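# Slide the paper roll onto the holder post and let go

## Task

Lower the paper roll over the wooden holder's upright post until it sits on the holder's base, then open the gripper and move the hand clear so nothing touches the roll.

## Robot and tools

Robot: two arms, left_arm and right_arm, each ending in a two-finger gripper. Everything is reported in one scene frame, measured in metres. Its origin is at table-top height, halfway between the two arms' nominal bases. +z points up, +x points out over the table, and left_arm sits on the +y side. The arm names do not match the left and right of the images. The real bases are offset from their nominal spots; a BASES line, if one appears, gives the calibrated positions.

Gripper axes: the fingers point along the gripper's +z and close along its y. end_effector_position is the point between the finger pads, roughly 1 cm behind the tips. Reported positions and orientations can be off by a few centimetres, more at long reach. Friction and weight can also leave a resting gripper a centimetre or more from where you commanded it, so a gap alone does not prove contact.

Row format, shared by execute_actions and move: 16 plain numbers in one flat list that always covers both arms. The order is left_arm x, y, z, qw, qx, qy, qz, opening, then the same eight for right_arm. x, y, z is an absolute target for end_effector_position in metres in the scene frame. qw, qx, qy, qz is an absolute target orientation, w first, in the same frame. Opening runs from -1 (closed) to +1 (fully open, 0.094 m). To hold an arm still, resend its full pose from the last result before it stopped, with its quaternion unchanged and the opening it should keep. Do not copy a drifted quaternion back from a later result. Each step, the commanded orientation is clipped to within 40 degrees of the measured one.

execute_actions(actions, cameras): actions is an empty list, or a list holding one item. An empty list is a look: it returns the state with pictures. {"rows": [...], "steps": n} plays up to 15 rows, one per control step of 1/30 s. n is 5 to 15 (default 15), and the last row repeats if rows run short. Here every arm's target must lie within 0.6 m of its last reported position along each of its gripper's axes, or the whole call is refused and nothing moves. {"steps": n} without rows waits up to 300 steps, counted from the previous result, and your reply time counts toward them. The result is read 5 steps before the action ends; those last steps run while you think. Pictures come only with an empty list or when cameras asks for them. cameras takes names, ["all"], or [] for none.

move(target, speed, blend, blocking, cameras): drives each gripper in a straight line to an absolute target. target is one 16-number row, or a list of up to 15 rows done in order; there is no 0.6 m limit here. speed is in m/s, 0.002 to 2.9, default 0.25, with turning capped at twice that in rad/s. Give one number, or one for each leg. blend, in metres, rounds the corners at intermediate rows; the default 0 stops at each row. All paths finish together, last at least 0.5 s, and are cut off after 10 s. Paths do not avoid obstacles or the other arm. Faster moves lag and stray more and hit harder. Aiming deeper past a contact presses harder. Changed openings on the first row are sent at the start; on later rows they are sent on arrival, after everything has come to rest. blocking=false returns about 0.5 s after the start while the move continues. The result ends with a move: line. done means the arm rests within 10 mm and 2 degrees of its target. off_target, moving, held or fault name the arms that fell short. held means a check blocked a step, or the clearance check halted the whole move. limits=paced means the pose was clipped; limits=held means steps were withheld.

wait(seconds): 0 to 10 s with no new command. It returns early if a running move ends. stop(): brakes a running move; braking needs room, and the fingers keep moving. zoom_image(camera, region): camera is cam_high, cam_left_wrist or cam_right_wrist. region is [x0, y0, x1, y1] in pixels of that camera's latest image, at most 504 by 504, with (0,0) at the top-left. finished_scene(scene): ends the current scene, numbered 1 or 2, and cannot be undone. The goal must still hold once the robot stops helping.

Result lines: end_effector_position and end_effector_quat_wxyz for each arm. Joint positions in radians, with the measured finger gap in metres last. Joint velocities, reading within noise when the arm is still. Joint torques in N m, with offsets and noise; joints 1 to 3 wrap at ±28. Hand target is the pose the controller is currently chasing. grip_measured uses the opening scale. Empty, it reads up to about 2.7 mm wide. On a hard part it can read about 3 mm narrow, more on a round part. Commanding roughly 0.05 below the touch reading (0.11 or more for a round part) squeezes at full force, about 50 to 64 N per pad. To release, command well above grip_measured.

Cameras: cam_high is fixed overhead (672x504); the wrist cameras are 672x504 each. Calibration lines give K and T_world_to_cam, and each camera may be slightly off from them.

Avoid: dropping the roll or letting go while it is still moving; anything leaving the table; fast impacts or deep presses; arms or grippers colliding, or a gripper closing on the other arm's fingers; sweeping a wrist close to its own base, since that can flip the shoulder, so go around. A camera cable resting on the roll counts as touching it. Stretched arms, loads and unreachable targets heat the motors. A MOTOR HOT line appears at 75 °C. At 90 °C an OVER-TEMPERATURE FAULT folds that arm and leaves it idle, and at 100 °C the arm goes limp.

Each tool is called after "Call:" by a JSON object that holds its "method" and its "body", one argument or row to a line.

## Session

Call:
{"method": "execute_actions", "body": {
  "actions": [],
  "cameras": ["all"]
}}

Scene clock: 0.00 s of 4400.00 s.
left_arm: end_effector_position=(+0.3990, +0.2155, +0.3339) grip_measured=+1.000 end_effector_quat_wxyz=(+0.613, -0.149, +0.751, -0.193) | right_arm: end_effector_position=(+0.2363, -0.1520, +0.2376) grip_measured=+1.000 end_effector_quat_wxyz=(+0.503, -0.064, +0.821, +0.263)
Joint positions: left_arm=[-0.192 0.968 0.891 -0.096 -0.063 -0.512 0.094] | right_arm=[0.621 0.795 0.631 -0.201 0.071 0.431 0.094]
Joint velocities: within noise
Joint torques (N m): no reading
Motor temperatures (°C): left_arm=[23 24 21 24 22 21 23] | right_arm=[23 23 23 22 22 23 24]
Heat: left arm: 24 °C; right arm: 24 °C.
Hand target: left_arm +0.3971, +0.2160, +0.3393; +0.618, -0.147, +0.748, -0.193 | right_arm +0.2363, -0.1523, +0.2440; +0.509, -0.063, +0.816, +0.265

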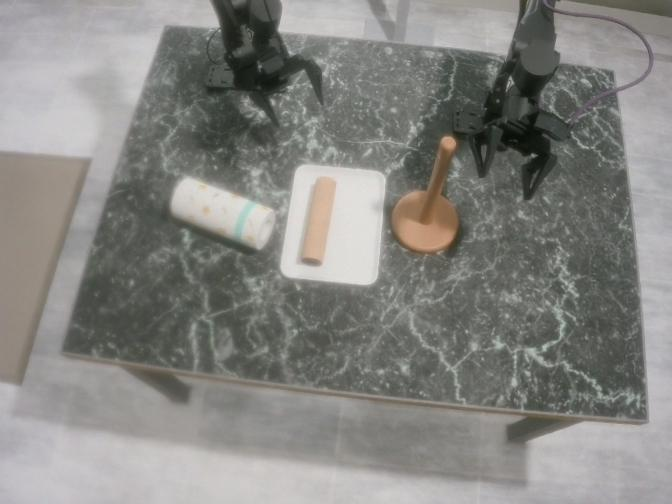

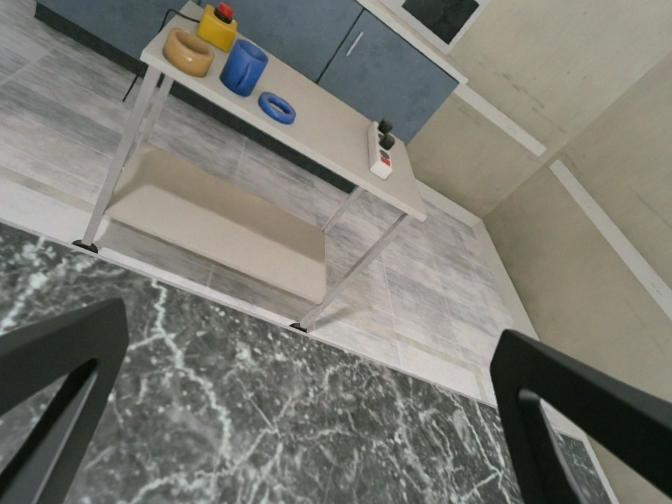

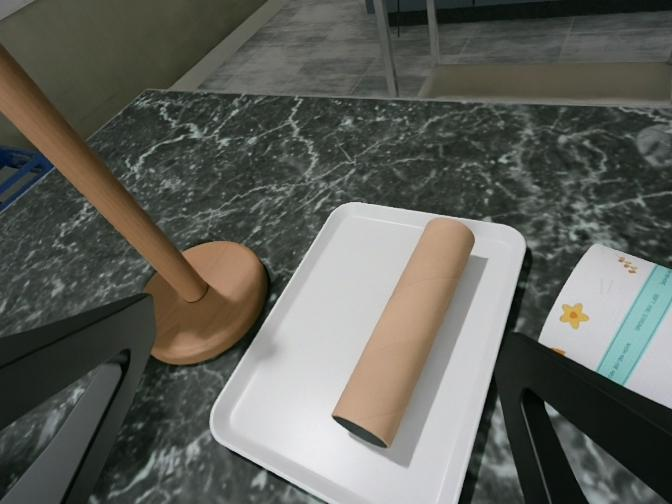

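Call:
{"method": "move", "body": {
  "target": [0.370, 0.477, 0.334, 0.6426, -0.3679, 0.6714, 0.0003, 1.0, 0.369, -0.295, 0.20, 0.0, -0.6060, 0.7955, 0.0, 1.0],
  "speed": 0.5
}}

Call:
{"method": "zoom_image", "body": {
  "camera": "cam_high",
  "region": [150, 130, 480, 290]
}}

Scene clock: 10.03 s of 4400.00 s.
left_arm: end_effector_position=(+0.3669, +0.4734, +0.3169) grip_measured=+1.000 end_effector_quat_wxyz=(+0.629, -0.379, +0.678, -0.006) | right_arm: end_effector_position=(+0.3657, -0.2968, +0.2012) grip_measured=+1.000 end_effector_quat_wxyz=(+0.053, -0.599, +0.799, -0.029)
Joint positions: left_arm=[0.591 1.074 0.905 -0.042 0.106 -0.497 0.094] | right_arm=[0.068 1.993 2.111 -1.569 -0.008 -1.205 0.094]
Joint velocities: within noise
Joint torques (N m): left_arm=[0.35 -2.82 11.3 2.27 0.05 0.15] | right_arm=[0.55 -9.18 9.14 0.3 0.07 -0.04]
Motor temperatures (°C): left_arm=[23 24 22 27 22 21 23] | right_arm=[23 24 24 25 22 23 24]
Heat: left arm: 27 °C; right arm: 25 °C.
Hand target: left_arm +0.3694, +0.4766, +0.3337; +0.643, -0.368, +0.672, +0.000 | right_arm +0.3687, -0.2951, +0.1995; +0.047, -0.605, +0.795, -0.029
Off the commanded pose: left_arm 0.018 m, 2 deg | right_arm 0.004 m, 7 deg.
joint sent to its limit (right arm) — joint 4 (wrist pitch), lower limit.
Kept back: nothing.
move: off_target (left_arm, right_arm)
camera_calibration:
cam_left_wrist: T_world_to_cam=[[0.475071, -0.652353, 0.590544, -0.0566076], [-0.284598, -0.748953, -0.598392, 0.673568], [0.832653, 0.116211, -0.541465, -0.0852301], [0, 0, 0, 1]] pos_world=[0.289556, 0.477447, 0.390338]
cam_right_wrist: T_world_to_cam=[[0.982836, -0.161364, 0.0894212, -0.426115], [-0.184345, -0.877834, 0.442068, -0.258319], [0.0071633, -0.450965, -0.892513, 0.146927], [0, 0, 0, 1]] pos_world=[0.370129, -0.229262, 0.283433]

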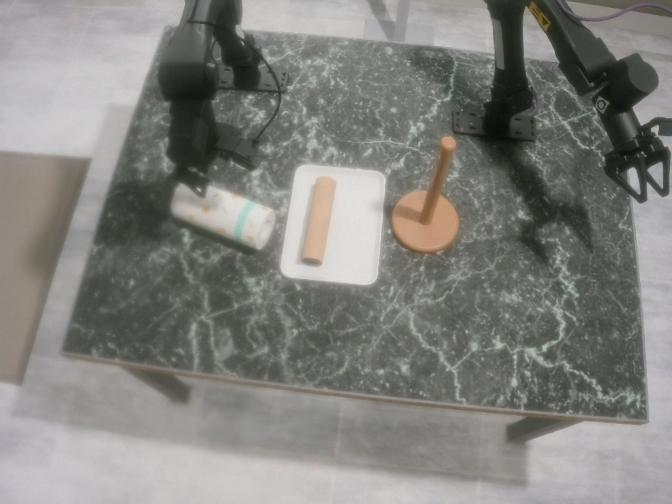

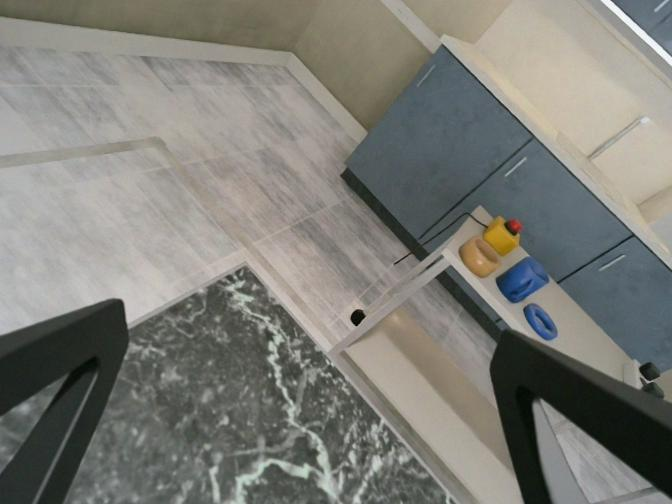

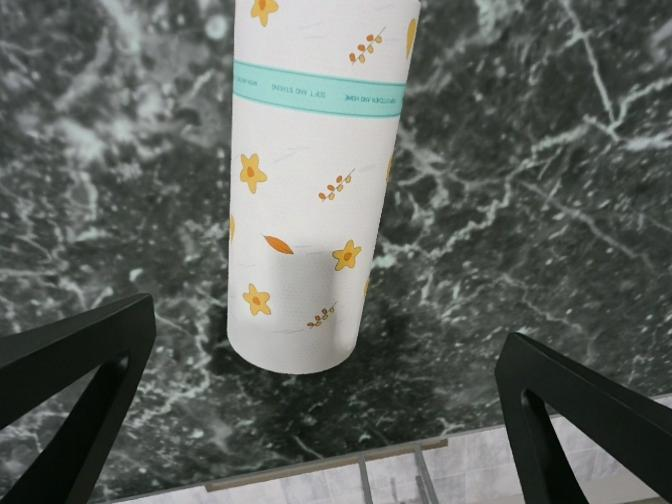

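Scaled by 1.527 from the camera's 672x504 image, which has a finer 960x720 frame.

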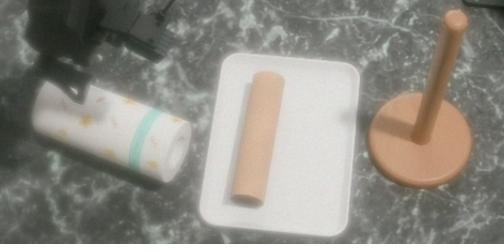

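Call:
{"method": "move", "body": {
  "target": [0.3669, 0.4734, 0.3169, 0.629, -0.379, 0.678, -0.006, 1.0, 0.3645, -0.298, 0.115, 0.0, -0.5969, 0.8023, 0.0, 1.0],
  "speed": 0.25,
  "cameras": ["cam_high", "cam_right_wrist"]
}}

Call:
{"method": "zoom_image", "body": {
  "camera": "cam_right_wrist",
  "region": [100, 0, 600, 420]
}}

Scene clock: 13.73 s of 4400.00 s.
left_arm: end_effector_position=(+0.3669, +0.4734, +0.3170) grip_measured=+1.000 end_effector_quat_wxyz=(+0.629, -0.379, +0.678, -0.006) | right_arm: end_effector_position=(+0.3645, -0.2976, +0.1250) grip_measured=+1.000 end_effector_quat_wxyz=(+0.010, -0.599, +0.801, -0.004)
Joint positions: left_arm=[0.591 1.074 0.905 -0.041 0.107 -0.497 0.094] | right_arm=[0.068 2.027 1.857 -1.38 -0.004 -1.203 0.094]
Joint velocities: within noise
Joint torques (N m): left_arm=[-0.01 -3.64 7.99 2.16 -0.01 -0.03] | right_arm=[0.02 -10.37 5.45 0.33 0.04 0.09]
Motor temperatures (°C): left_arm=[23 24 23 28 22 21 23] | right_arm=[23 24 24 24 22 23 24]
Heat: left arm: 28 °C; right arm: 24 °C.
Hand target: left_arm +0.3669, +0.4734, +0.3168; +0.629, -0.379, +0.678, -0.006 | right_arm +0.3643, -0.2981, +0.1150; +0.000, -0.597, +0.802, +0.000
Off the commanded pose: left_arm 0.000 m, 0 deg | right_arm 0.010 m, 1 deg.
Kept back: nothing.
move: done
camera_calibration:
cam_right_wrist: T_world_to_cam=[[0.986536, -0.163424, -0.00620137, -0.40822], [-0.141517, -0.872071, 0.468472, -0.242753], [-0.0819675, -0.461287, -0.883457, 0.106809], [0, 0, 0, 1]] pos_world=[0.377125, -0.229141, 0.205552]
Images, in order (width x height): cam_high 672x504, cam_right_wrist 672x504.

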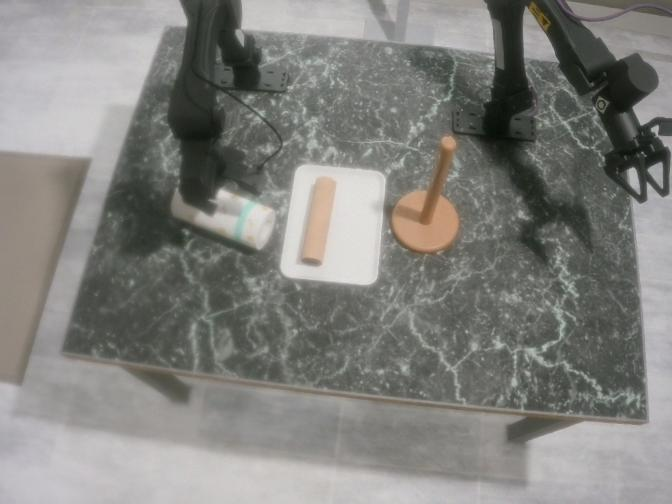

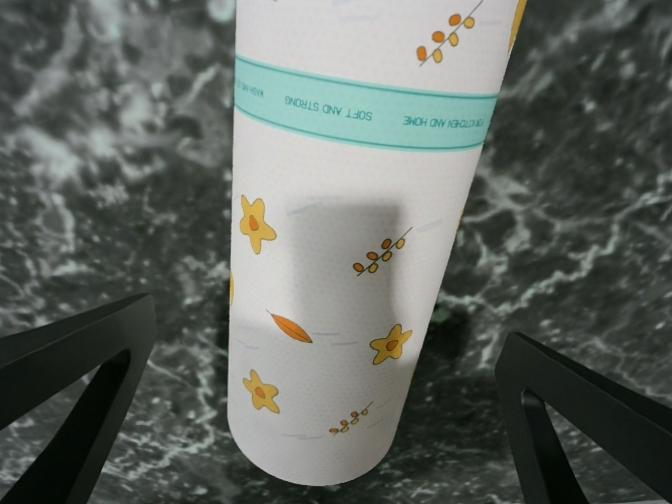

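Scaled by 1.008 from the camera's 672x504 image, which has a finer 960x720 frame.

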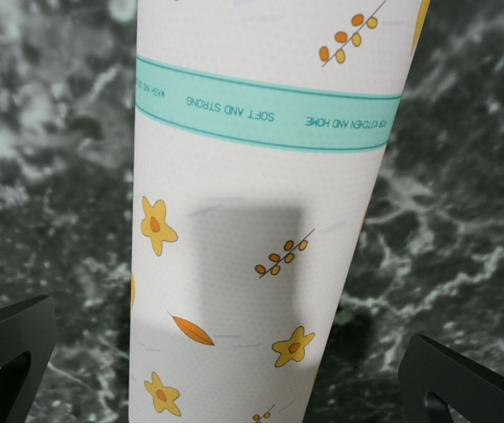

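Call:
{"method": "zoom_image", "body": {
  "camera": "cam_right_wrist",
  "region": [60, 260, 320, 504]
}}

Call:
{"method": "zoom_image", "body": {
  "camera": "cam_right_wrist",
  "region": [380, 260, 640, 504]
}}

Scaled by 1.938 from the camera's 672x504 image, which has a finer 960x720 frame.

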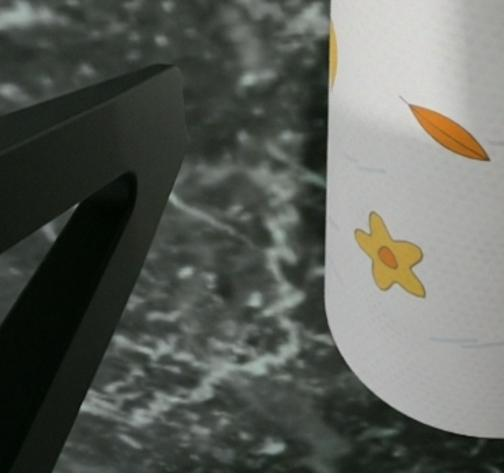

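Scaled by 1.938 from the camera's 672x504 image, which has a finer 960x720 frame.

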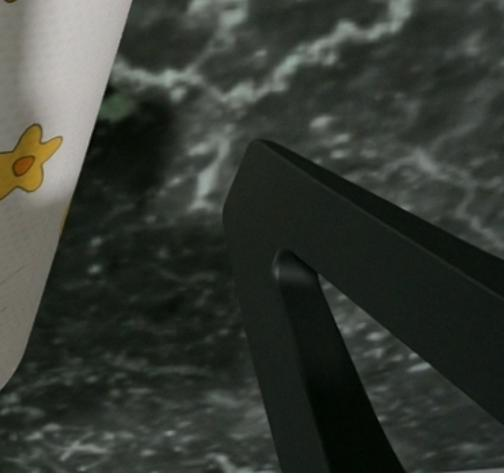

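Call:
{"method": "move", "body": {
  "target": [0.3669, 0.4734, 0.3169, 0.629, -0.379, 0.678, -0.006, 1.0, 0.3690, -0.298, 0.038, 0.0, -0.5969, 0.8023, 0.0, 1.0],
  "speed": 0.12,
  "cameras": ["cam_right_wrist"]
}}

Scene clock: 24.60 s of 4400.00 s.
left_arm: end_effector_position=(+0.3669, +0.4734, +0.3170) grip_measured=+1.000 end_effector_quat_wxyz=(+0.629, -0.379, +0.678, -0.006) | right_arm: end_effector_position=(+0.3720, -0.2973, +0.0505) grip_measured=+1.000 end_effector_quat_wxyz=(+0.012, -0.599, +0.801, -0.006)
Joint positions: left_arm=[0.591 1.074 0.905 -0.041 0.107 -0.497 0.094] | right_arm=[0.068 2.071 1.626 -1.098 -0.003 -1.203 0.094]
Joint velocities: within noise
Joint torques (N m): left_arm=[0.03 -3.7 7.94 2.16 0 -0.02] | right_arm=[0.03 -10.21 5.24 0.31 0.02 0.09]
Motor temperatures (°C): left_arm=[23 24 23 29 22 21 23] | right_arm=[23 25 24 24 22 23 24]
Heat: left arm: 29 °C; right arm: 25 °C.
Hand target: left_arm +0.3669, +0.4734, +0.3168; +0.629, -0.379, +0.678, -0.006 | right_arm +0.3687, -0.2981, +0.0382; +0.000, -0.597, +0.802, +0.000
Off the commanded pose: left_arm 0.000 m, 0 deg | right_arm 0.013 m, 2 deg.
Kept back: nothing.
move: off_target (right_arm)
camera_calibration:
cam_right_wrist: T_world_to_cam=[[0.986539, -0.163525, 0.000808886, -0.416436], [-0.144855, -0.871583, 0.468359, -0.205067], [-0.0758836, -0.462172, -0.883538, 0.0393611], [0, 0, 0, 1]] pos_world=[0.384112, -0.228639, 0.131159]
Images, in order (width x height): cam_right_wrist 672x504.

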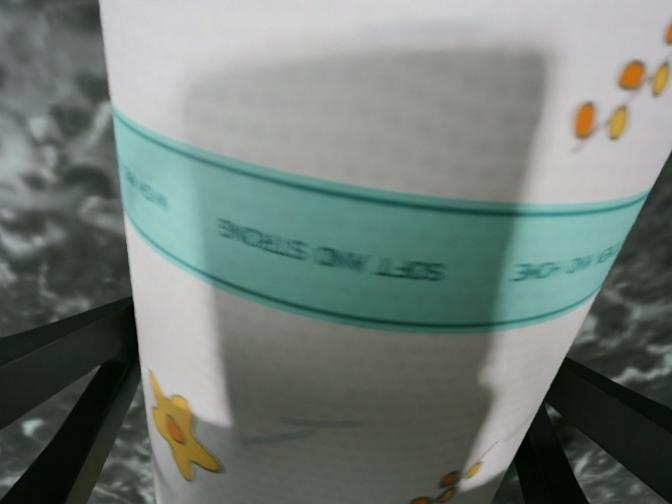

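Call:
{"method": "move", "body": {
  "target": [
    [0.3669, 0.4734, 0.3169, 0.629, -0.379, 0.678, -0.006, 1.0, 0.3685, -0.298, 0.026, 0.0, -0.5969, 0.8023, 0.0, 1.0],
    [0.3669, 0.4734, 0.3169, 0.629, -0.379, 0.678, -0.006, 1.0, 0.3685, -0.298, 0.026, 0.0, -0.5969, 0.8023, 0.0, 0.74],
    [0.3669, 0.4734, 0.3169, 0.629, -0.379, 0.678, -0.006, 1.0, 0.358, -0.270, 0.19, 0.1422, -0.5649, 0.8067, 0.0996, 0.74]
  ],
  "speed": [0.1, 0.1, 0.25],
  "cameras": ["cam_high", "cam_right_wrist"]
}}

Scene clock: 28.90 s of 4400.00 s.
left_arm: end_effector_position=(+0.3669, +0.4734, +0.3170) grip_measured=+1.000 end_effector_quat_wxyz=(+0.629, -0.379, +0.678, -0.006) | right_arm: end_effector_position=(+0.3564, -0.2724, +0.1717) grip_measured=+0.745 end_effector_quat_wxyz=(+0.119, -0.568, +0.808, +0.099)
Joint positions: left_arm=[0.591 1.074 0.905 -0.041 0.107 -0.497 0.094] | right_arm=[0.002 1.94 1.886 -1.429 -0.298 -1.198 0.082]
Joint velocities: within noise
Joint torques (N m): left_arm=[0.05 -3.69 7.95 2.16 0 -0.03] | right_arm=[-0.46 -13.29 9.58 0.24 -0.53 0.07]
Motor temperatures (°C): left_arm=[23 24 23 29 22 21 23] | right_arm=[23 26 24 24 22 23 24]
Heat: left arm: 29 °C; right arm: 26 °C.
Hand target: left_arm +0.3669, +0.4734, +0.3168; +0.629, -0.379, +0.678, -0.006 | right_arm +0.3576, -0.2701, +0.1898; +0.142, -0.565, +0.807, +0.099
Off the commanded pose: left_arm 0.000 m, 0 deg | right_arm 0.019 m, 3 deg.
Kept back: nothing.
move: off_target (right_arm); target 2's new opening was sent with right_arm's hand 0.018 m and 2 deg from that target
camera_calibration:
cam_right_wrist: T_world_to_cam=[[0.976437, -0.215494, -0.0115753, -0.405537], [-0.209646, -0.959927, 0.185983, -0.194947], [-0.0511896, -0.179174, -0.982485, 0.24204], [0, 0, 0, 1]] pos_world=[0.367501, -0.231158, 0.269363]
Images, in order (width x height): cam_high 672x504, cam_right_wrist 672x504.

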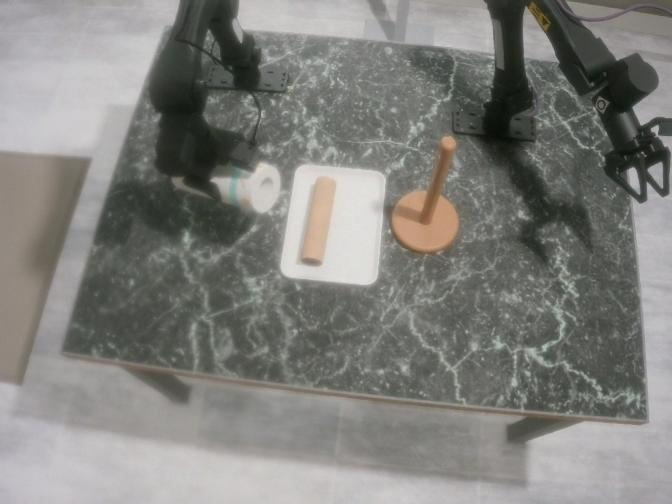

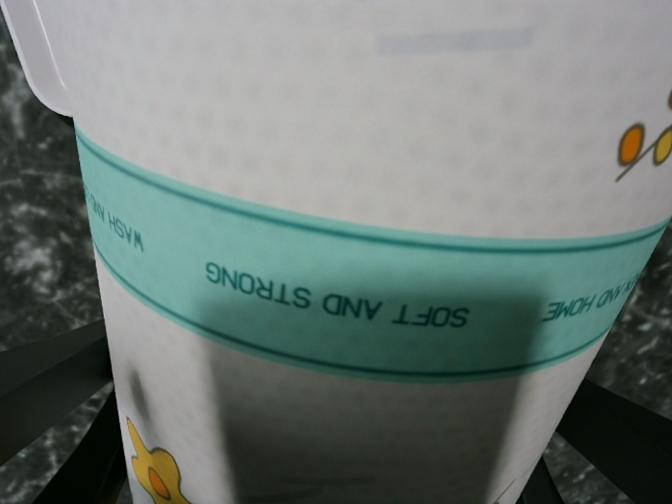

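Call:
{"method": "move", "body": {
  "target": [
    [0.3669, 0.4734, 0.3169, 0.629, -0.379, 0.678, -0.006, 1.0, 0.305, -0.01, 0.445, 0.5937, -0.3518, 0.6479, 0.3224, 0.74],
    [0.3669, 0.4734, 0.3169, 0.629, -0.379, 0.678, -0.006, 1.0, 0.317, 0.131, 0.45, 0.6300, -0.3210, 0.6300, 0.3210, 0.74]
  ],
  "speed": [0.35, 0.2],
  "blend": [0.05, 0],
  "cameras": ["cam_high", "cam_right_wrist"]
}}

Call:
{"method": "zoom_image", "body": {
  "camera": "cam_high",
  "region": [370, 60, 530, 260]
}}

Scene clock: 32.90 s of 4400.00 s.
left_arm: end_effector_position=(+0.3669, +0.4734, +0.3170) grip_measured=+1.000 end_effector_quat_wxyz=(+0.629, -0.379, +0.678, -0.006) | right_arm: end_effector_position=(+0.3118, +0.1262, +0.4367) grip_measured=+0.744 end_effector_quat_wxyz=(+0.615, -0.332, +0.641, +0.316)
Joint positions: left_arm=[0.591 1.074 0.905 -0.041 0.107 -0.497 0.094] | right_arm=[0.909 1.796 1.843 -0.089 -0.03 -0.005 0.082]
Joint velocities: within noise
Joint torques (N m): left_arm=[0.05 -3.7 8.03 2.18 0 -0.02] | right_arm=[0.05 -8.68 11.73 2.25 0.12 0.08]
Motor temperatures (°C): left_arm=[23 24 23 29 22 21 23] | right_arm=[23 26 24 24 22 23 24]
Heat: left arm: 29 °C; right arm: 26 °C.
Hand target: left_arm +0.3669, +0.4734, +0.3168; +0.629, -0.379, +0.678, -0.006 | right_arm +0.3162, +0.1301, +0.4496; +0.630, -0.321, +0.630, +0.321
Off the commanded pose: left_arm 0.000 m, 0 deg | right_arm 0.015 m, 3 deg.
Kept back: nothing.
move: off_target (right_arm)
camera_calibration:
cam_right_wrist: T_world_to_cam=[[0.825648, -0.550321, 0.124308, -0.243054], [-0.198013, -0.488972, -0.849528, 0.518187], [0.528296, 0.676796, -0.512689, 0.0776425], [0, 0, 0, 1]] pos_world=[0.262266, 0.0670735, 0.510234]
Images, in order (width x height): cam_high 672x504, cam_right_wrist 672x504.

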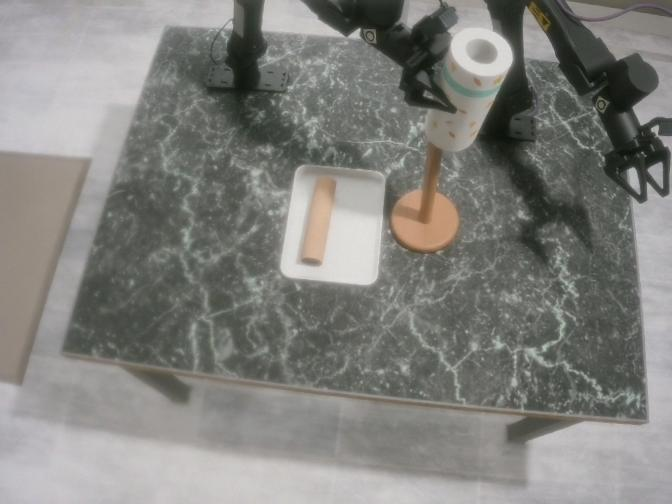

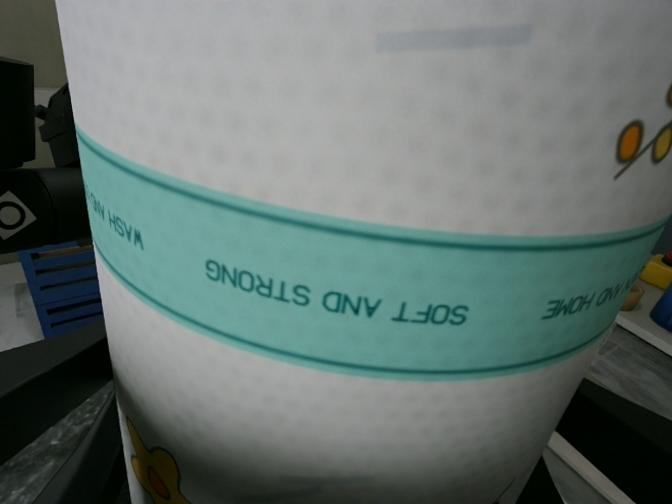

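Scaled by 2.520 from the camera's 672x504 image, which has a finer 960x720 frame.

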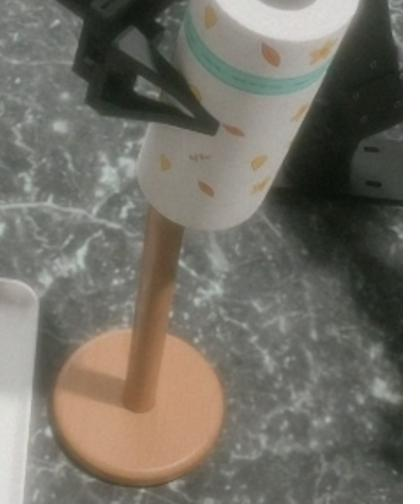

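Call:
{"method": "zoom_image", "body": {
  "camera": "cam_high",
  "region": [385, 110, 505, 260]
}}

Scaled by 3.360 from the camera's 672x504 image, which has a finer 960x720 frame.

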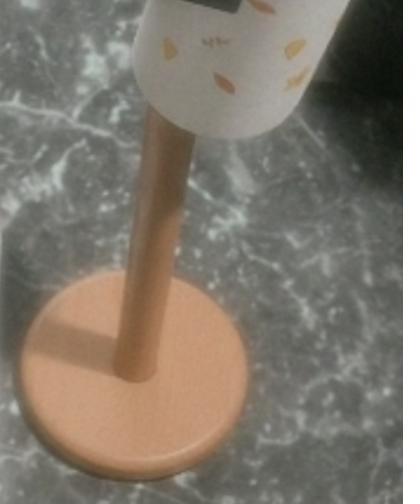

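Call:
{"method": "execute_actions", "body": {
  "actions": [],
  "cameras": ["cam_high"]
}}

Call:
{"method": "zoom_image", "body": {
  "camera": "cam_high",
  "region": [385, 20, 535, 260]
}}

Scene clock: 34.77 s of 4400.00 s.
left_arm: end_effector_position=(+0.3669, +0.4734, +0.3170) grip_measured=+1.000 end_effector_quat_wxyz=(+0.629, -0.379, +0.678, -0.006) | right_arm: end_effector_position=(+0.3118, +0.1261, +0.4367) grip_measured=+0.744 end_effector_quat_wxyz=(+0.616, -0.332, +0.641, +0.316)
Joint positions: left_arm=[0.591 1.074 0.905 -0.041 0.107 -0.497 0.094] | right_arm=[0.909 1.796 1.843 -0.089 -0.029 -0.005 0.082]
Joint velocities: within noise
Joint torques (N m): left_arm=[-0.06 -3.67 7.94 2.15 -0.01 -0.02] | right_arm=[0.1 -8.7 11.78 2.23 0.13 0.08]
Motor temperatures (°C): left_arm=[23 24 23 30 22 21 23] | right_arm=[23 26 24 25 22 23 25]
Heat: left arm: 30 °C; right arm: 26 °C.
Hand target: left_arm +0.3669, +0.4734, +0.3168; +0.629, -0.379, +0.678, -0.006 | right_arm +0.3162, +0.1301, +0.4496; +0.630, -0.321, +0.630, +0.321
Off the commanded pose: left_arm 0.000 m, 0 deg | right_arm 0.015 m, 3 deg.
Steps of this call (1-56: nothing new was sent). Readings (end_effector_position of left_arm | right_arm):
1: (+0.3669, +0.4734, +0.3170) | (+0.3118, +0.1262, +0.4367)
2: (+0.3669, +0.4734, +0.3170) | (+0.3118, +0.1261, +0.4367)
4: (+0.3669, +0.4734, +0.3170) | (+0.3118, +0.1261, +0.4367)
8: (+0.3669, +0.4734, +0.3170) | (+0.3118, +0.1261, +0.4367)
56: the state above
Images, in order (width x height): cam_high 672x504.

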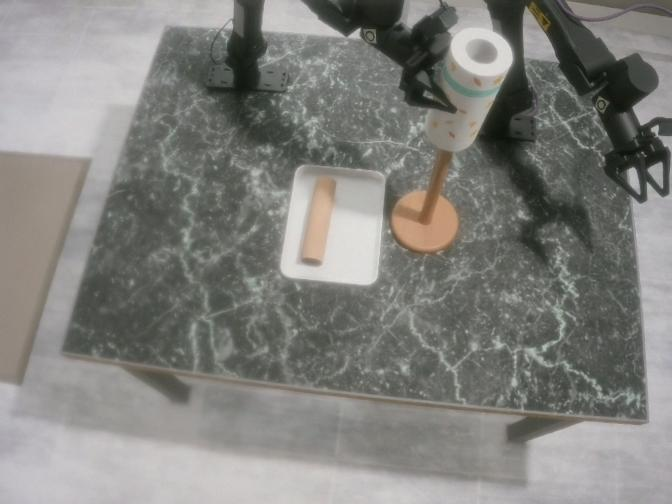

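Scaled by 2.100 from the camera's 672x504 image, which has a finer 960x720 frame.

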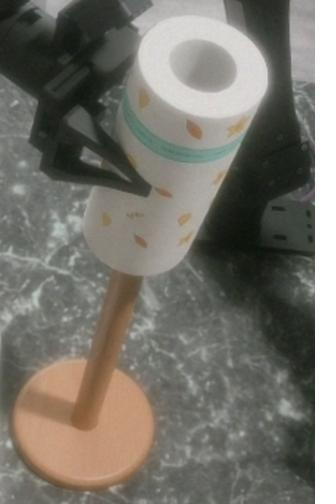

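Call:
{"method": "zoom_image", "body": {
  "camera": "cam_high",
  "region": [415, 90, 495, 165]
}}

Call:
{"method": "zoom_image", "body": {
  "camera": "cam_high",
  "region": [440, 20, 520, 95]
}}

Scaled by 6.300 from the camera's 672x504 image, which has a finer 960x720 frame.

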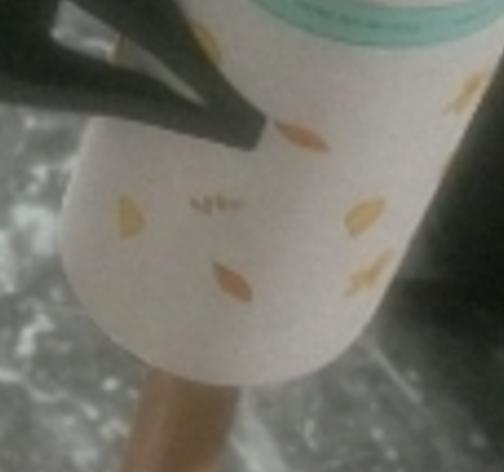

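Scaled by 6.300 from the camera's 672x504 image, which has a finer 960x720 frame.

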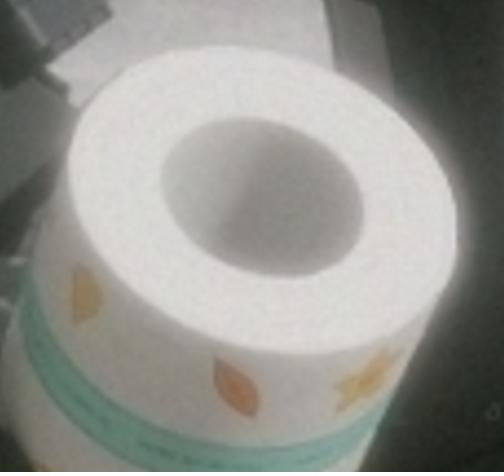

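Call:
{"method": "move", "body": {
  "target": [0.3669, 0.4734, 0.3169, 0.629, -0.379, 0.678, -0.006, 1.0, 0.3180, 0.1235, 0.432, 0.6474, -0.3119, 0.6122, 0.3299, 0.74],
  "speed": 0.12,
  "cameras": ["cam_high"]
}}

Call:
{"method": "zoom_image", "body": {
  "camera": "cam_high",
  "region": [415, 20, 525, 160]
}}

Scene clock: 43.30 s of 4400.00 s.
left_arm: end_effector_position=(+0.3669, +0.4734, +0.3170) grip_measured=+1.000 end_effector_quat_wxyz=(+0.629, -0.379, +0.678, -0.006) | right_arm: end_effector_position=(+0.3200, +0.1293, +0.4202) grip_measured=+0.744 end_effector_quat_wxyz=(+0.637, -0.320, +0.623, +0.322)
Joint positions: left_arm=[0.591 1.074 0.905 -0.041 0.107 -0.497 0.094] | right_arm=[0.902 1.796 1.713 0.101 -0.028 -0.006 0.082]
Joint velocities: within noise
Joint torques (N m): left_arm=[-0.09 -3.62 7.98 2.16 0 -0.03] | right_arm=[-0.32 -13.14 6.6 2.24 -0.04 0.12]
Motor temperatures (°C): left_arm=[23 24 23 30 22 21 23] | right_arm=[23 26 24 28 22 23 25]
Heat: left arm: 30 °C; right arm: 28 °C.
Hand target: left_arm +0.3669, +0.4734, +0.3168; +0.629, -0.379, +0.678, -0.006 | right_arm +0.3180, +0.1234, +0.4320; +0.647, -0.312, +0.612, +0.330
Off the commanded pose: left_arm 0.000 m, 0 deg | right_arm 0.013 m, 2 deg.
Kept back: nothing.
move: off_target (right_arm)
Images, in order (width x height): cam_high 672x504.

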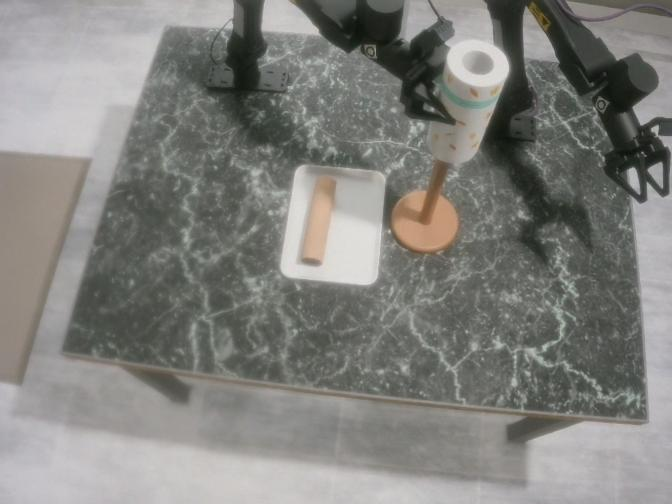

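Scaled by 3.600 from the camera's 672x504 image, which has a finer 960x720 frame.

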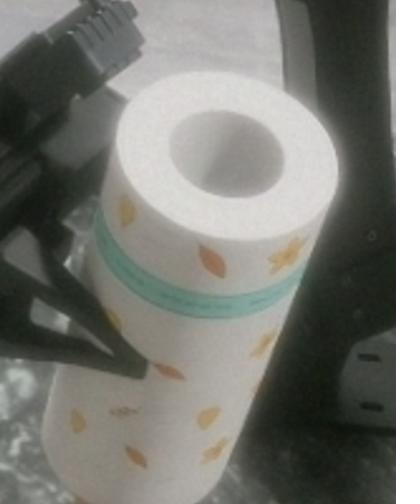

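Call:
{"method": "move", "body": {
  "target": [0.3669, 0.4734, 0.3169, 0.629, -0.379, 0.678, -0.006, 1.0, 0.3110, 0.1150, 0.436, 0.6474, -0.3119, 0.6122, 0.3299, 0.74],
  "speed": 0.12,
  "cameras": ["cam_high"]
}}

Call:
{"method": "zoom_image", "body": {
  "camera": "cam_high",
  "region": [405, 30, 525, 180]
}}

Scene clock: 45.37 s of 4400.00 s.
left_arm: end_effector_position=(+0.3669, +0.4734, +0.3170) grip_measured=+1.000 end_effector_quat_wxyz=(+0.629, -0.379, +0.678, -0.006) | right_arm: end_effector_position=(+0.3206, +0.1301, +0.4072) grip_measured=+0.744 end_effector_quat_wxyz=(+0.629, -0.324, +0.631, +0.319)
Joint positions: left_arm=[0.591 1.074 0.905 -0.041 0.107 -0.497 0.094] | right_arm=[0.902 1.796 1.686 0.105 -0.028 -0.006 0.082]
Joint velocities: within noise
Joint torques (N m): left_arm=[-0.03 -3.66 7.98 2.17 0 -0.01] | right_arm=[-0.27 -16.91 6.46 2.15 -0.04 0.11]
Motor temperatures (°C): left_arm=[23 24 24 30 22 21 23] | right_arm=[23 27 24 28 22 23 25]
Heat: left arm: 30 °C; right arm: 28 °C.
Hand target: left_arm +0.3669, +0.4734, +0.3168; +0.629, -0.379, +0.678, -0.006 | right_arm +0.3115, +0.1157, +0.4357; +0.647, -0.312, +0.612, +0.330
Off the commanded pose: left_arm 0.000 m, 0 deg | right_arm 0.034 m, 4 deg.
Kept back: nothing.
move: off_target (right_arm)
Images, in order (width x height): cam_high 672x504.

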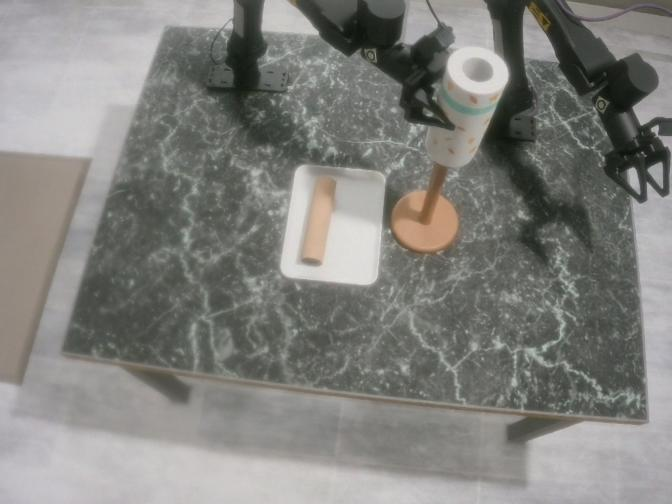

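Scaled by 3.360 from the camera's 672x504 image, which has a finer 960x720 frame.

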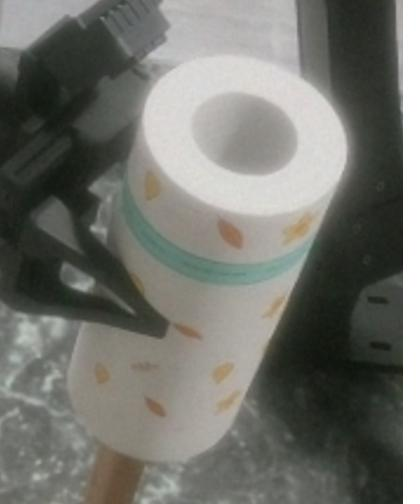

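Call:
{"method": "move", "body": {
  "target": [0.3669, 0.4734, 0.3169, 0.629, -0.379, 0.678, -0.006, 1.0, 0.3038, 0.1052, 0.4607, 0.6606, -0.3043, 0.5973, 0.3366, 0.74],
  "speed": 0.12,
  "cameras": ["cam_high"]
}}

Call:
{"method": "zoom_image", "body": {
  "camera": "cam_high",
  "region": [405, 30, 525, 180]
}}

Scene clock: 49.73 s of 4400.00 s.
left_arm: end_effector_position=(+0.3669, +0.4734, +0.3170) grip_measured=+1.000 end_effector_quat_wxyz=(+0.629, -0.379, +0.678, -0.006) | right_arm: end_effector_position=(+0.3116, +0.1184, +0.4340) grip_measured=+0.744 end_effector_quat_wxyz=(+0.644, -0.316, +0.615, +0.326)
Joint positions: left_arm=[0.591 1.074 0.905 -0.041 0.107 -0.497 0.094] | right_arm=[0.902 1.747 1.686 0.105 -0.028 -0.004 0.082]
Joint velocities: within noise
Joint torques (N m): left_arm=[-0.03 -3.73 8.01 2.18 0.01 -0.02] | right_arm=[-0.31 -15.01 7.54 2.08 -0.08 0.1]
Motor temperatures (°C): left_arm=[23 24 24 30 22 21 23] | right_arm=[23 28 24 28 22 23 25]
Heat: left arm: 30 °C; right arm: 28 °C.
Hand target: left_arm +0.3669, +0.4734, +0.3168; +0.629, -0.379, +0.678, -0.006 | right_arm +0.3039, +0.1055, +0.4604; +0.661, -0.305, +0.598, +0.337
Off the commanded pose: left_arm 0.000 m, 0 deg | right_arm 0.031 m, 3 deg.
Kept back: nothing.
move: off_target (right_arm)
Images, in order (width x height): cam_high 672x504.

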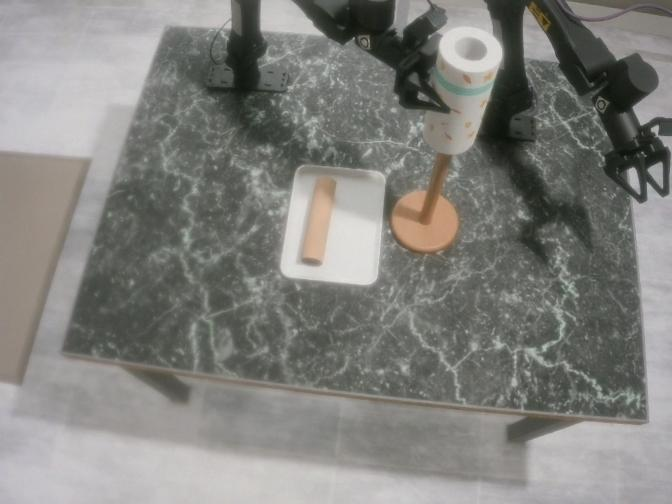

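Scaled by 3.360 from the camera's 672x504 image, which has a finer 960x720 frame.

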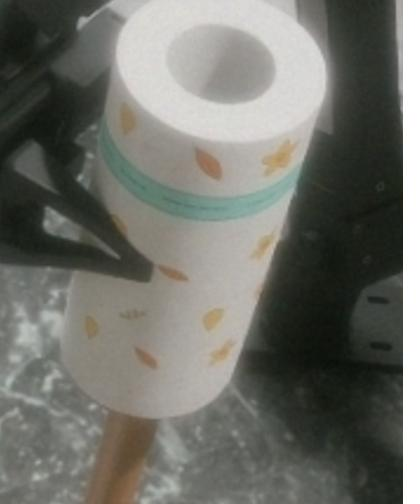

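Call:
{"method": "move", "body": {
  "target": [0.3669, 0.4734, 0.3169, 0.629, -0.379, 0.678, -0.006, 1.0, 0.3140, 0.1201, 0.3754, 0.6330, -0.3197, 0.6268, 0.3228, 0.74],
  "speed": 0.08,
  "cameras": ["cam_high"]
}}

Call:
{"method": "zoom_image", "body": {
  "camera": "cam_high",
  "region": [395, 60, 525, 260]
}}

Scene clock: 52.97 s of 4400.00 s.
left_arm: end_effector_position=(+0.3669, +0.4734, +0.3170) grip_measured=+1.000 end_effector_quat_wxyz=(+0.629, -0.379, +0.678, -0.006) | right_arm: end_effector_position=(+0.3142, +0.1218, +0.3754) grip_measured=+0.744 end_effector_quat_wxyz=(+0.630, -0.323, +0.630, +0.319)
Joint positions: left_arm=[0.591 1.074 0.905 -0.041 0.107 -0.497 0.094] | right_arm=[0.902 1.747 1.497 0.248 -0.028 -0.004 0.082]
Joint velocities: within noise
Joint torques (N m): left_arm=[0.05 -3.63 7.97 2.15 0 -0.02] | right_arm=[-0.2 -11.29 6.28 2.2 -0.05 0.08]
Motor temperatures (°C): left_arm=[23 24 24 31 22 21 23] | right_arm=[23 28 24 28 22 23 25]
Heat: left arm: 31 °C; right arm: 28 °C.
Hand target: left_arm +0.3669, +0.4734, +0.3168; +0.629, -0.379, +0.678, -0.006 | right_arm +0.3140, +0.1200, +0.3754; +0.633, -0.320, +0.627, +0.323
Off the commanded pose: left_arm 0.000 m, 0 deg | right_arm 0.002 m, 1 deg.
Kept back: nothing.
move: done
Images, in order (width x height): cam_high 672x504.

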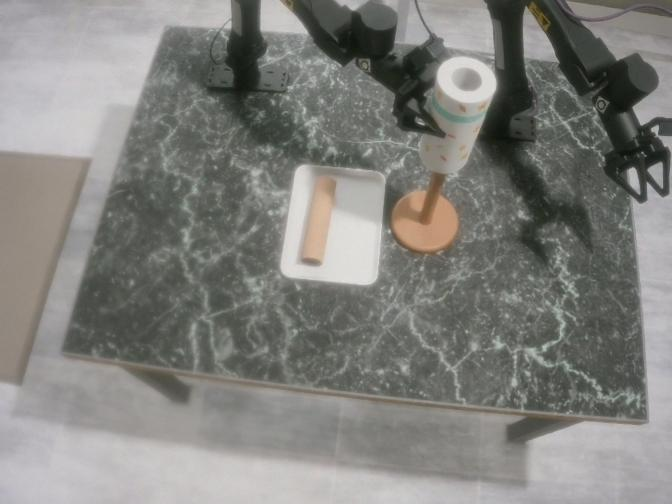

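Scaled by 2.520 from the camera's 672x504 image, which has a finer 960x720 frame.

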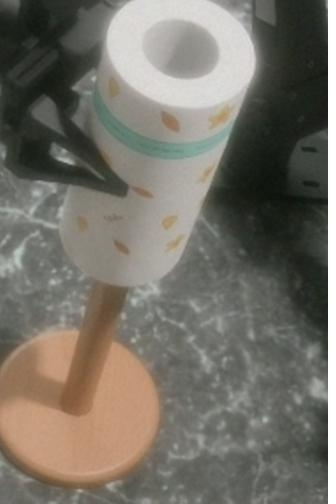

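Call:
{"method": "move", "body": {
  "target": [
    [0.3669, 0.4734, 0.3169, 0.629, -0.379, 0.678, -0.006, 1.0, 0.3233, 0.1317, 0.3454, 0.6153, -0.3284, 0.6445, 0.3135, 0.74],
    [0.3669, 0.4734, 0.3169, 0.629, -0.379, 0.678, -0.006, 1.0, 0.3195, 0.1267, 0.2153, 0.6110, -0.3304, 0.6485, 0.3114, 0.74],
    [0.3669, 0.4734, 0.3169, 0.629, -0.379, 0.678, -0.006, 1.0, 0.3163, 0.1223, 0.139, 0.6125, -0.3297, 0.6471, 0.3121, 0.74]
  ],
  "speed": [0.12, 0.14, 0.12],
  "blend": [0.01, 0.02, 0],
  "cameras": ["cam_high"]
}}

Call:
{"method": "zoom_image", "body": {
  "camera": "cam_high",
  "region": [385, 100, 525, 260]
}}

Scene clock: 58.23 s of 4400.00 s.
left_arm: end_effector_position=(+0.3669, +0.4734, +0.3170) grip_measured=+1.000 end_effector_quat_wxyz=(+0.629, -0.379, +0.678, -0.006) | right_arm: end_effector_position=(+0.3171, +0.1243, +0.1522) grip_measured=+0.744 end_effector_quat_wxyz=(+0.618, -0.329, +0.643, +0.310)
Joint positions: left_arm=[0.591 1.074 0.905 -0.041 0.107 -0.497 0.094] | right_arm=[0.902 2.089 1.027 1.017 -0.024 -0.009 0.082]
Joint velocities: within noise
Joint torques (N m): left_arm=[-0.06 -3.62 7.94 2.17 0.01 -0.02] | right_arm=[-0.23 -10.11 4.67 2.26 -0.1 0.1]
Motor temperatures (°C): left_arm=[23 24 24 31 22 21 23] | right_arm=[23 27 24 29 22 23 26]
Heat: left arm: 31 °C; right arm: 29 °C.
Hand target: left_arm +0.3669, +0.4734, +0.3168; +0.629, -0.379, +0.678, -0.006 | right_arm +0.3162, +0.1221, +0.1391; +0.612, -0.330, +0.647, +0.312
Off the commanded pose: left_arm 0.000 m, 0 deg | right_arm 0.013 m, 1 deg.
Kept back: nothing.
move: off_target (right_arm)
Images, in order (width x height): cam_high 672x504.

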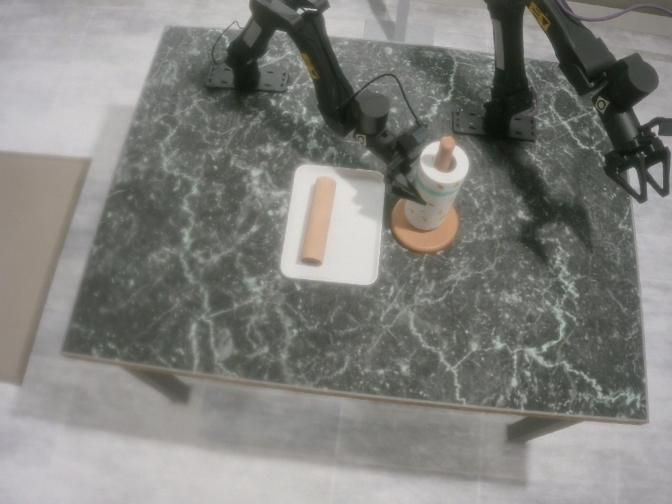

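Scaled by 3.150 from the camera's 672x504 image, which has a finer 960x720 frame.

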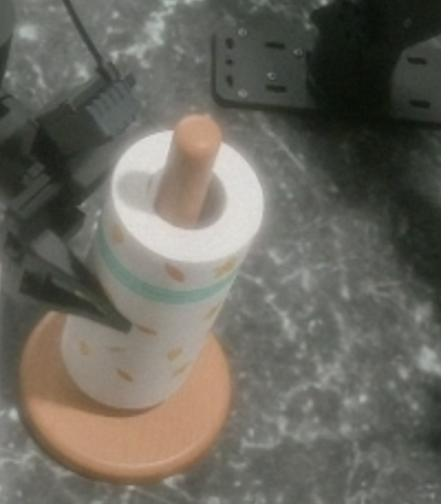

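Call:
{"method": "move", "body": {
  "target": [0.3669, 0.4734, 0.3169, 0.629, -0.379, 0.678, -0.006, 1.0, 0.3156, 0.1212, 0.113, 0.6316, -0.3220, 0.6318, 0.3217, 0.74],
  "speed": 0.06,
  "cameras": ["cam_high"]
}}

Call:
{"method": "zoom_image", "body": {
  "camera": "cam_high",
  "region": [385, 110, 485, 260]
}}

Scene clock: 60.57 s of 4400.00 s.
left_arm: end_effector_position=(+0.3669, +0.4734, +0.3170) grip_measured=+1.000 end_effector_quat_wxyz=(+0.629, -0.379, +0.678, -0.006) | right_arm: end_effector_position=(+0.3169, +0.1241, +0.1341) grip_measured=+0.744 end_effector_quat_wxyz=(+0.642, -0.316, +0.619, +0.323)
Joint positions: left_arm=[0.591 1.074 0.905 -0.041 0.107 -0.497 0.094] | right_arm=[0.902 2.203 1.01 1.225 -0.024 -0.005 0.082]
Joint velocities: within noise
Joint torques (N m): left_arm=[0.02 -3.7 7.94 2.17 0 -0.02] | right_arm=[-0.28 -9.69 3.93 2.08 -0.1 0.08]
Motor temperatures (°C): left_arm=[23 24 24 31 22 21 23] | right_arm=[23 27 24 29 22 23 26]
Heat: left arm: 31 °C; right arm: 29 °C.
Hand target: left_arm +0.3669, +0.4734, +0.3168; +0.629, -0.379, +0.678, -0.006 | right_arm +0.3154, +0.1209, +0.1132; +0.630, -0.321, +0.630, +0.321
Off the commanded pose: left_arm 0.000 m, 0 deg | right_arm 0.021 m, 2 deg.
Kept back: nothing.
move: off_target (right_arm)
Images, in order (width x height): cam_high 672x504.

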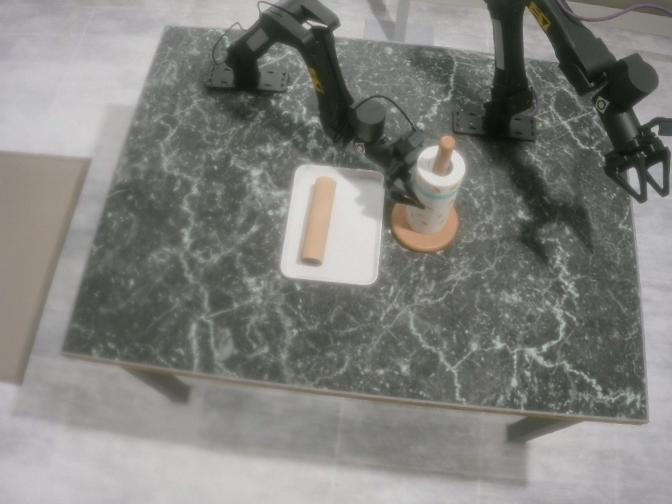

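Scaled by 3.360 from the camera's 672x504 image, which has a finer 960x720 frame.

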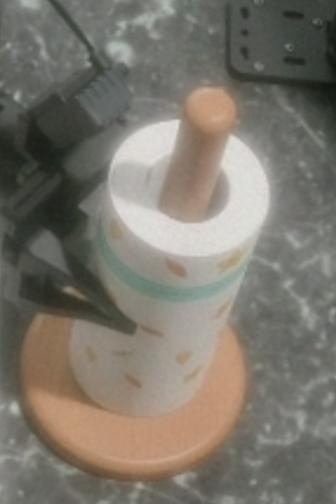

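Call:
{"method": "move", "body": {
  "target": [0.3669, 0.4734, 0.3169, 0.629, -0.379, 0.678, -0.006, 1.0, 0.3152, 0.1207, 0.102, 0.6225, -0.3248, 0.6375, 0.3172, 0.74],
  "speed": 0.06,
  "cameras": ["cam_high"]
}}

Call:
{"method": "zoom_image", "body": {
  "camera": "cam_high",
  "region": [385, 110, 485, 260]
}}

Scene clock: 62.83 s of 4400.00 s.
left_arm: end_effector_position=(+0.3669, +0.4734, +0.3170) grip_measured=+1.000 end_effector_quat_wxyz=(+0.629, -0.379, +0.678, -0.006) | right_arm: end_effector_position=(+0.3169, +0.1241, +0.1335) grip_measured=+0.744 end_effector_quat_wxyz=(+0.645, -0.315, +0.616, +0.324)
Joint positions: left_arm=[0.591 1.074 0.905 -0.041 0.107 -0.497 0.094] | right_arm=[0.902 2.212 1.01 1.243 -0.024 -0.005 0.082]
Joint velocities: within noise
Joint torques (N m): left_arm=[0.03 -3.67 7.94 2.17 -0.01 -0.01] | right_arm=[-0.25 -9.39 3.47 1.85 -0.1 0.06]
Motor temperatures (°C): left_arm=[23 24 24 31 22 21 23] | right_arm=[23 27 24 29 22 23 26]
Heat: left arm: 31 °C; right arm: 29 °C.
Hand target: left_arm +0.3669, +0.4734, +0.3168; +0.629, -0.379, +0.678, -0.006 | right_arm +0.3146, +0.1199, +0.1027; +0.623, -0.325, +0.638, +0.317
Off the commanded pose: left_arm 0.000 m, 0 deg | right_arm 0.032 m, 4 deg.
Kept back: nothing.
move: off_target (right_arm)
Images, in order (width x height): cam_high 672x504.

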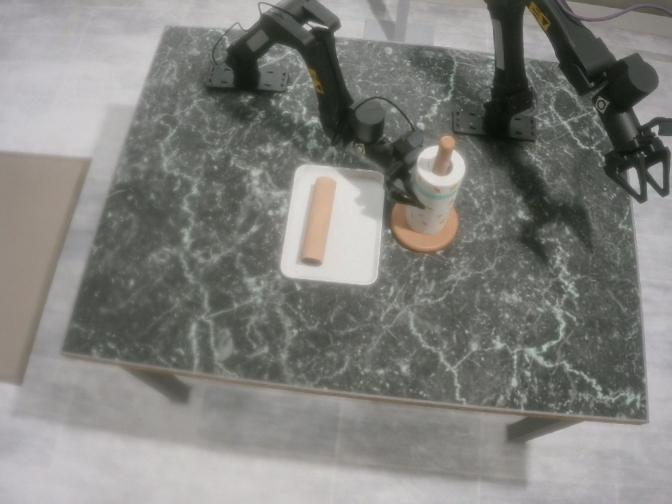

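Scaled by 3.360 from the camera's 672x504 image, which has a finer 960x720 frame.

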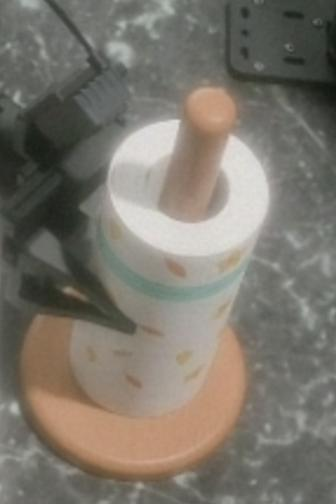

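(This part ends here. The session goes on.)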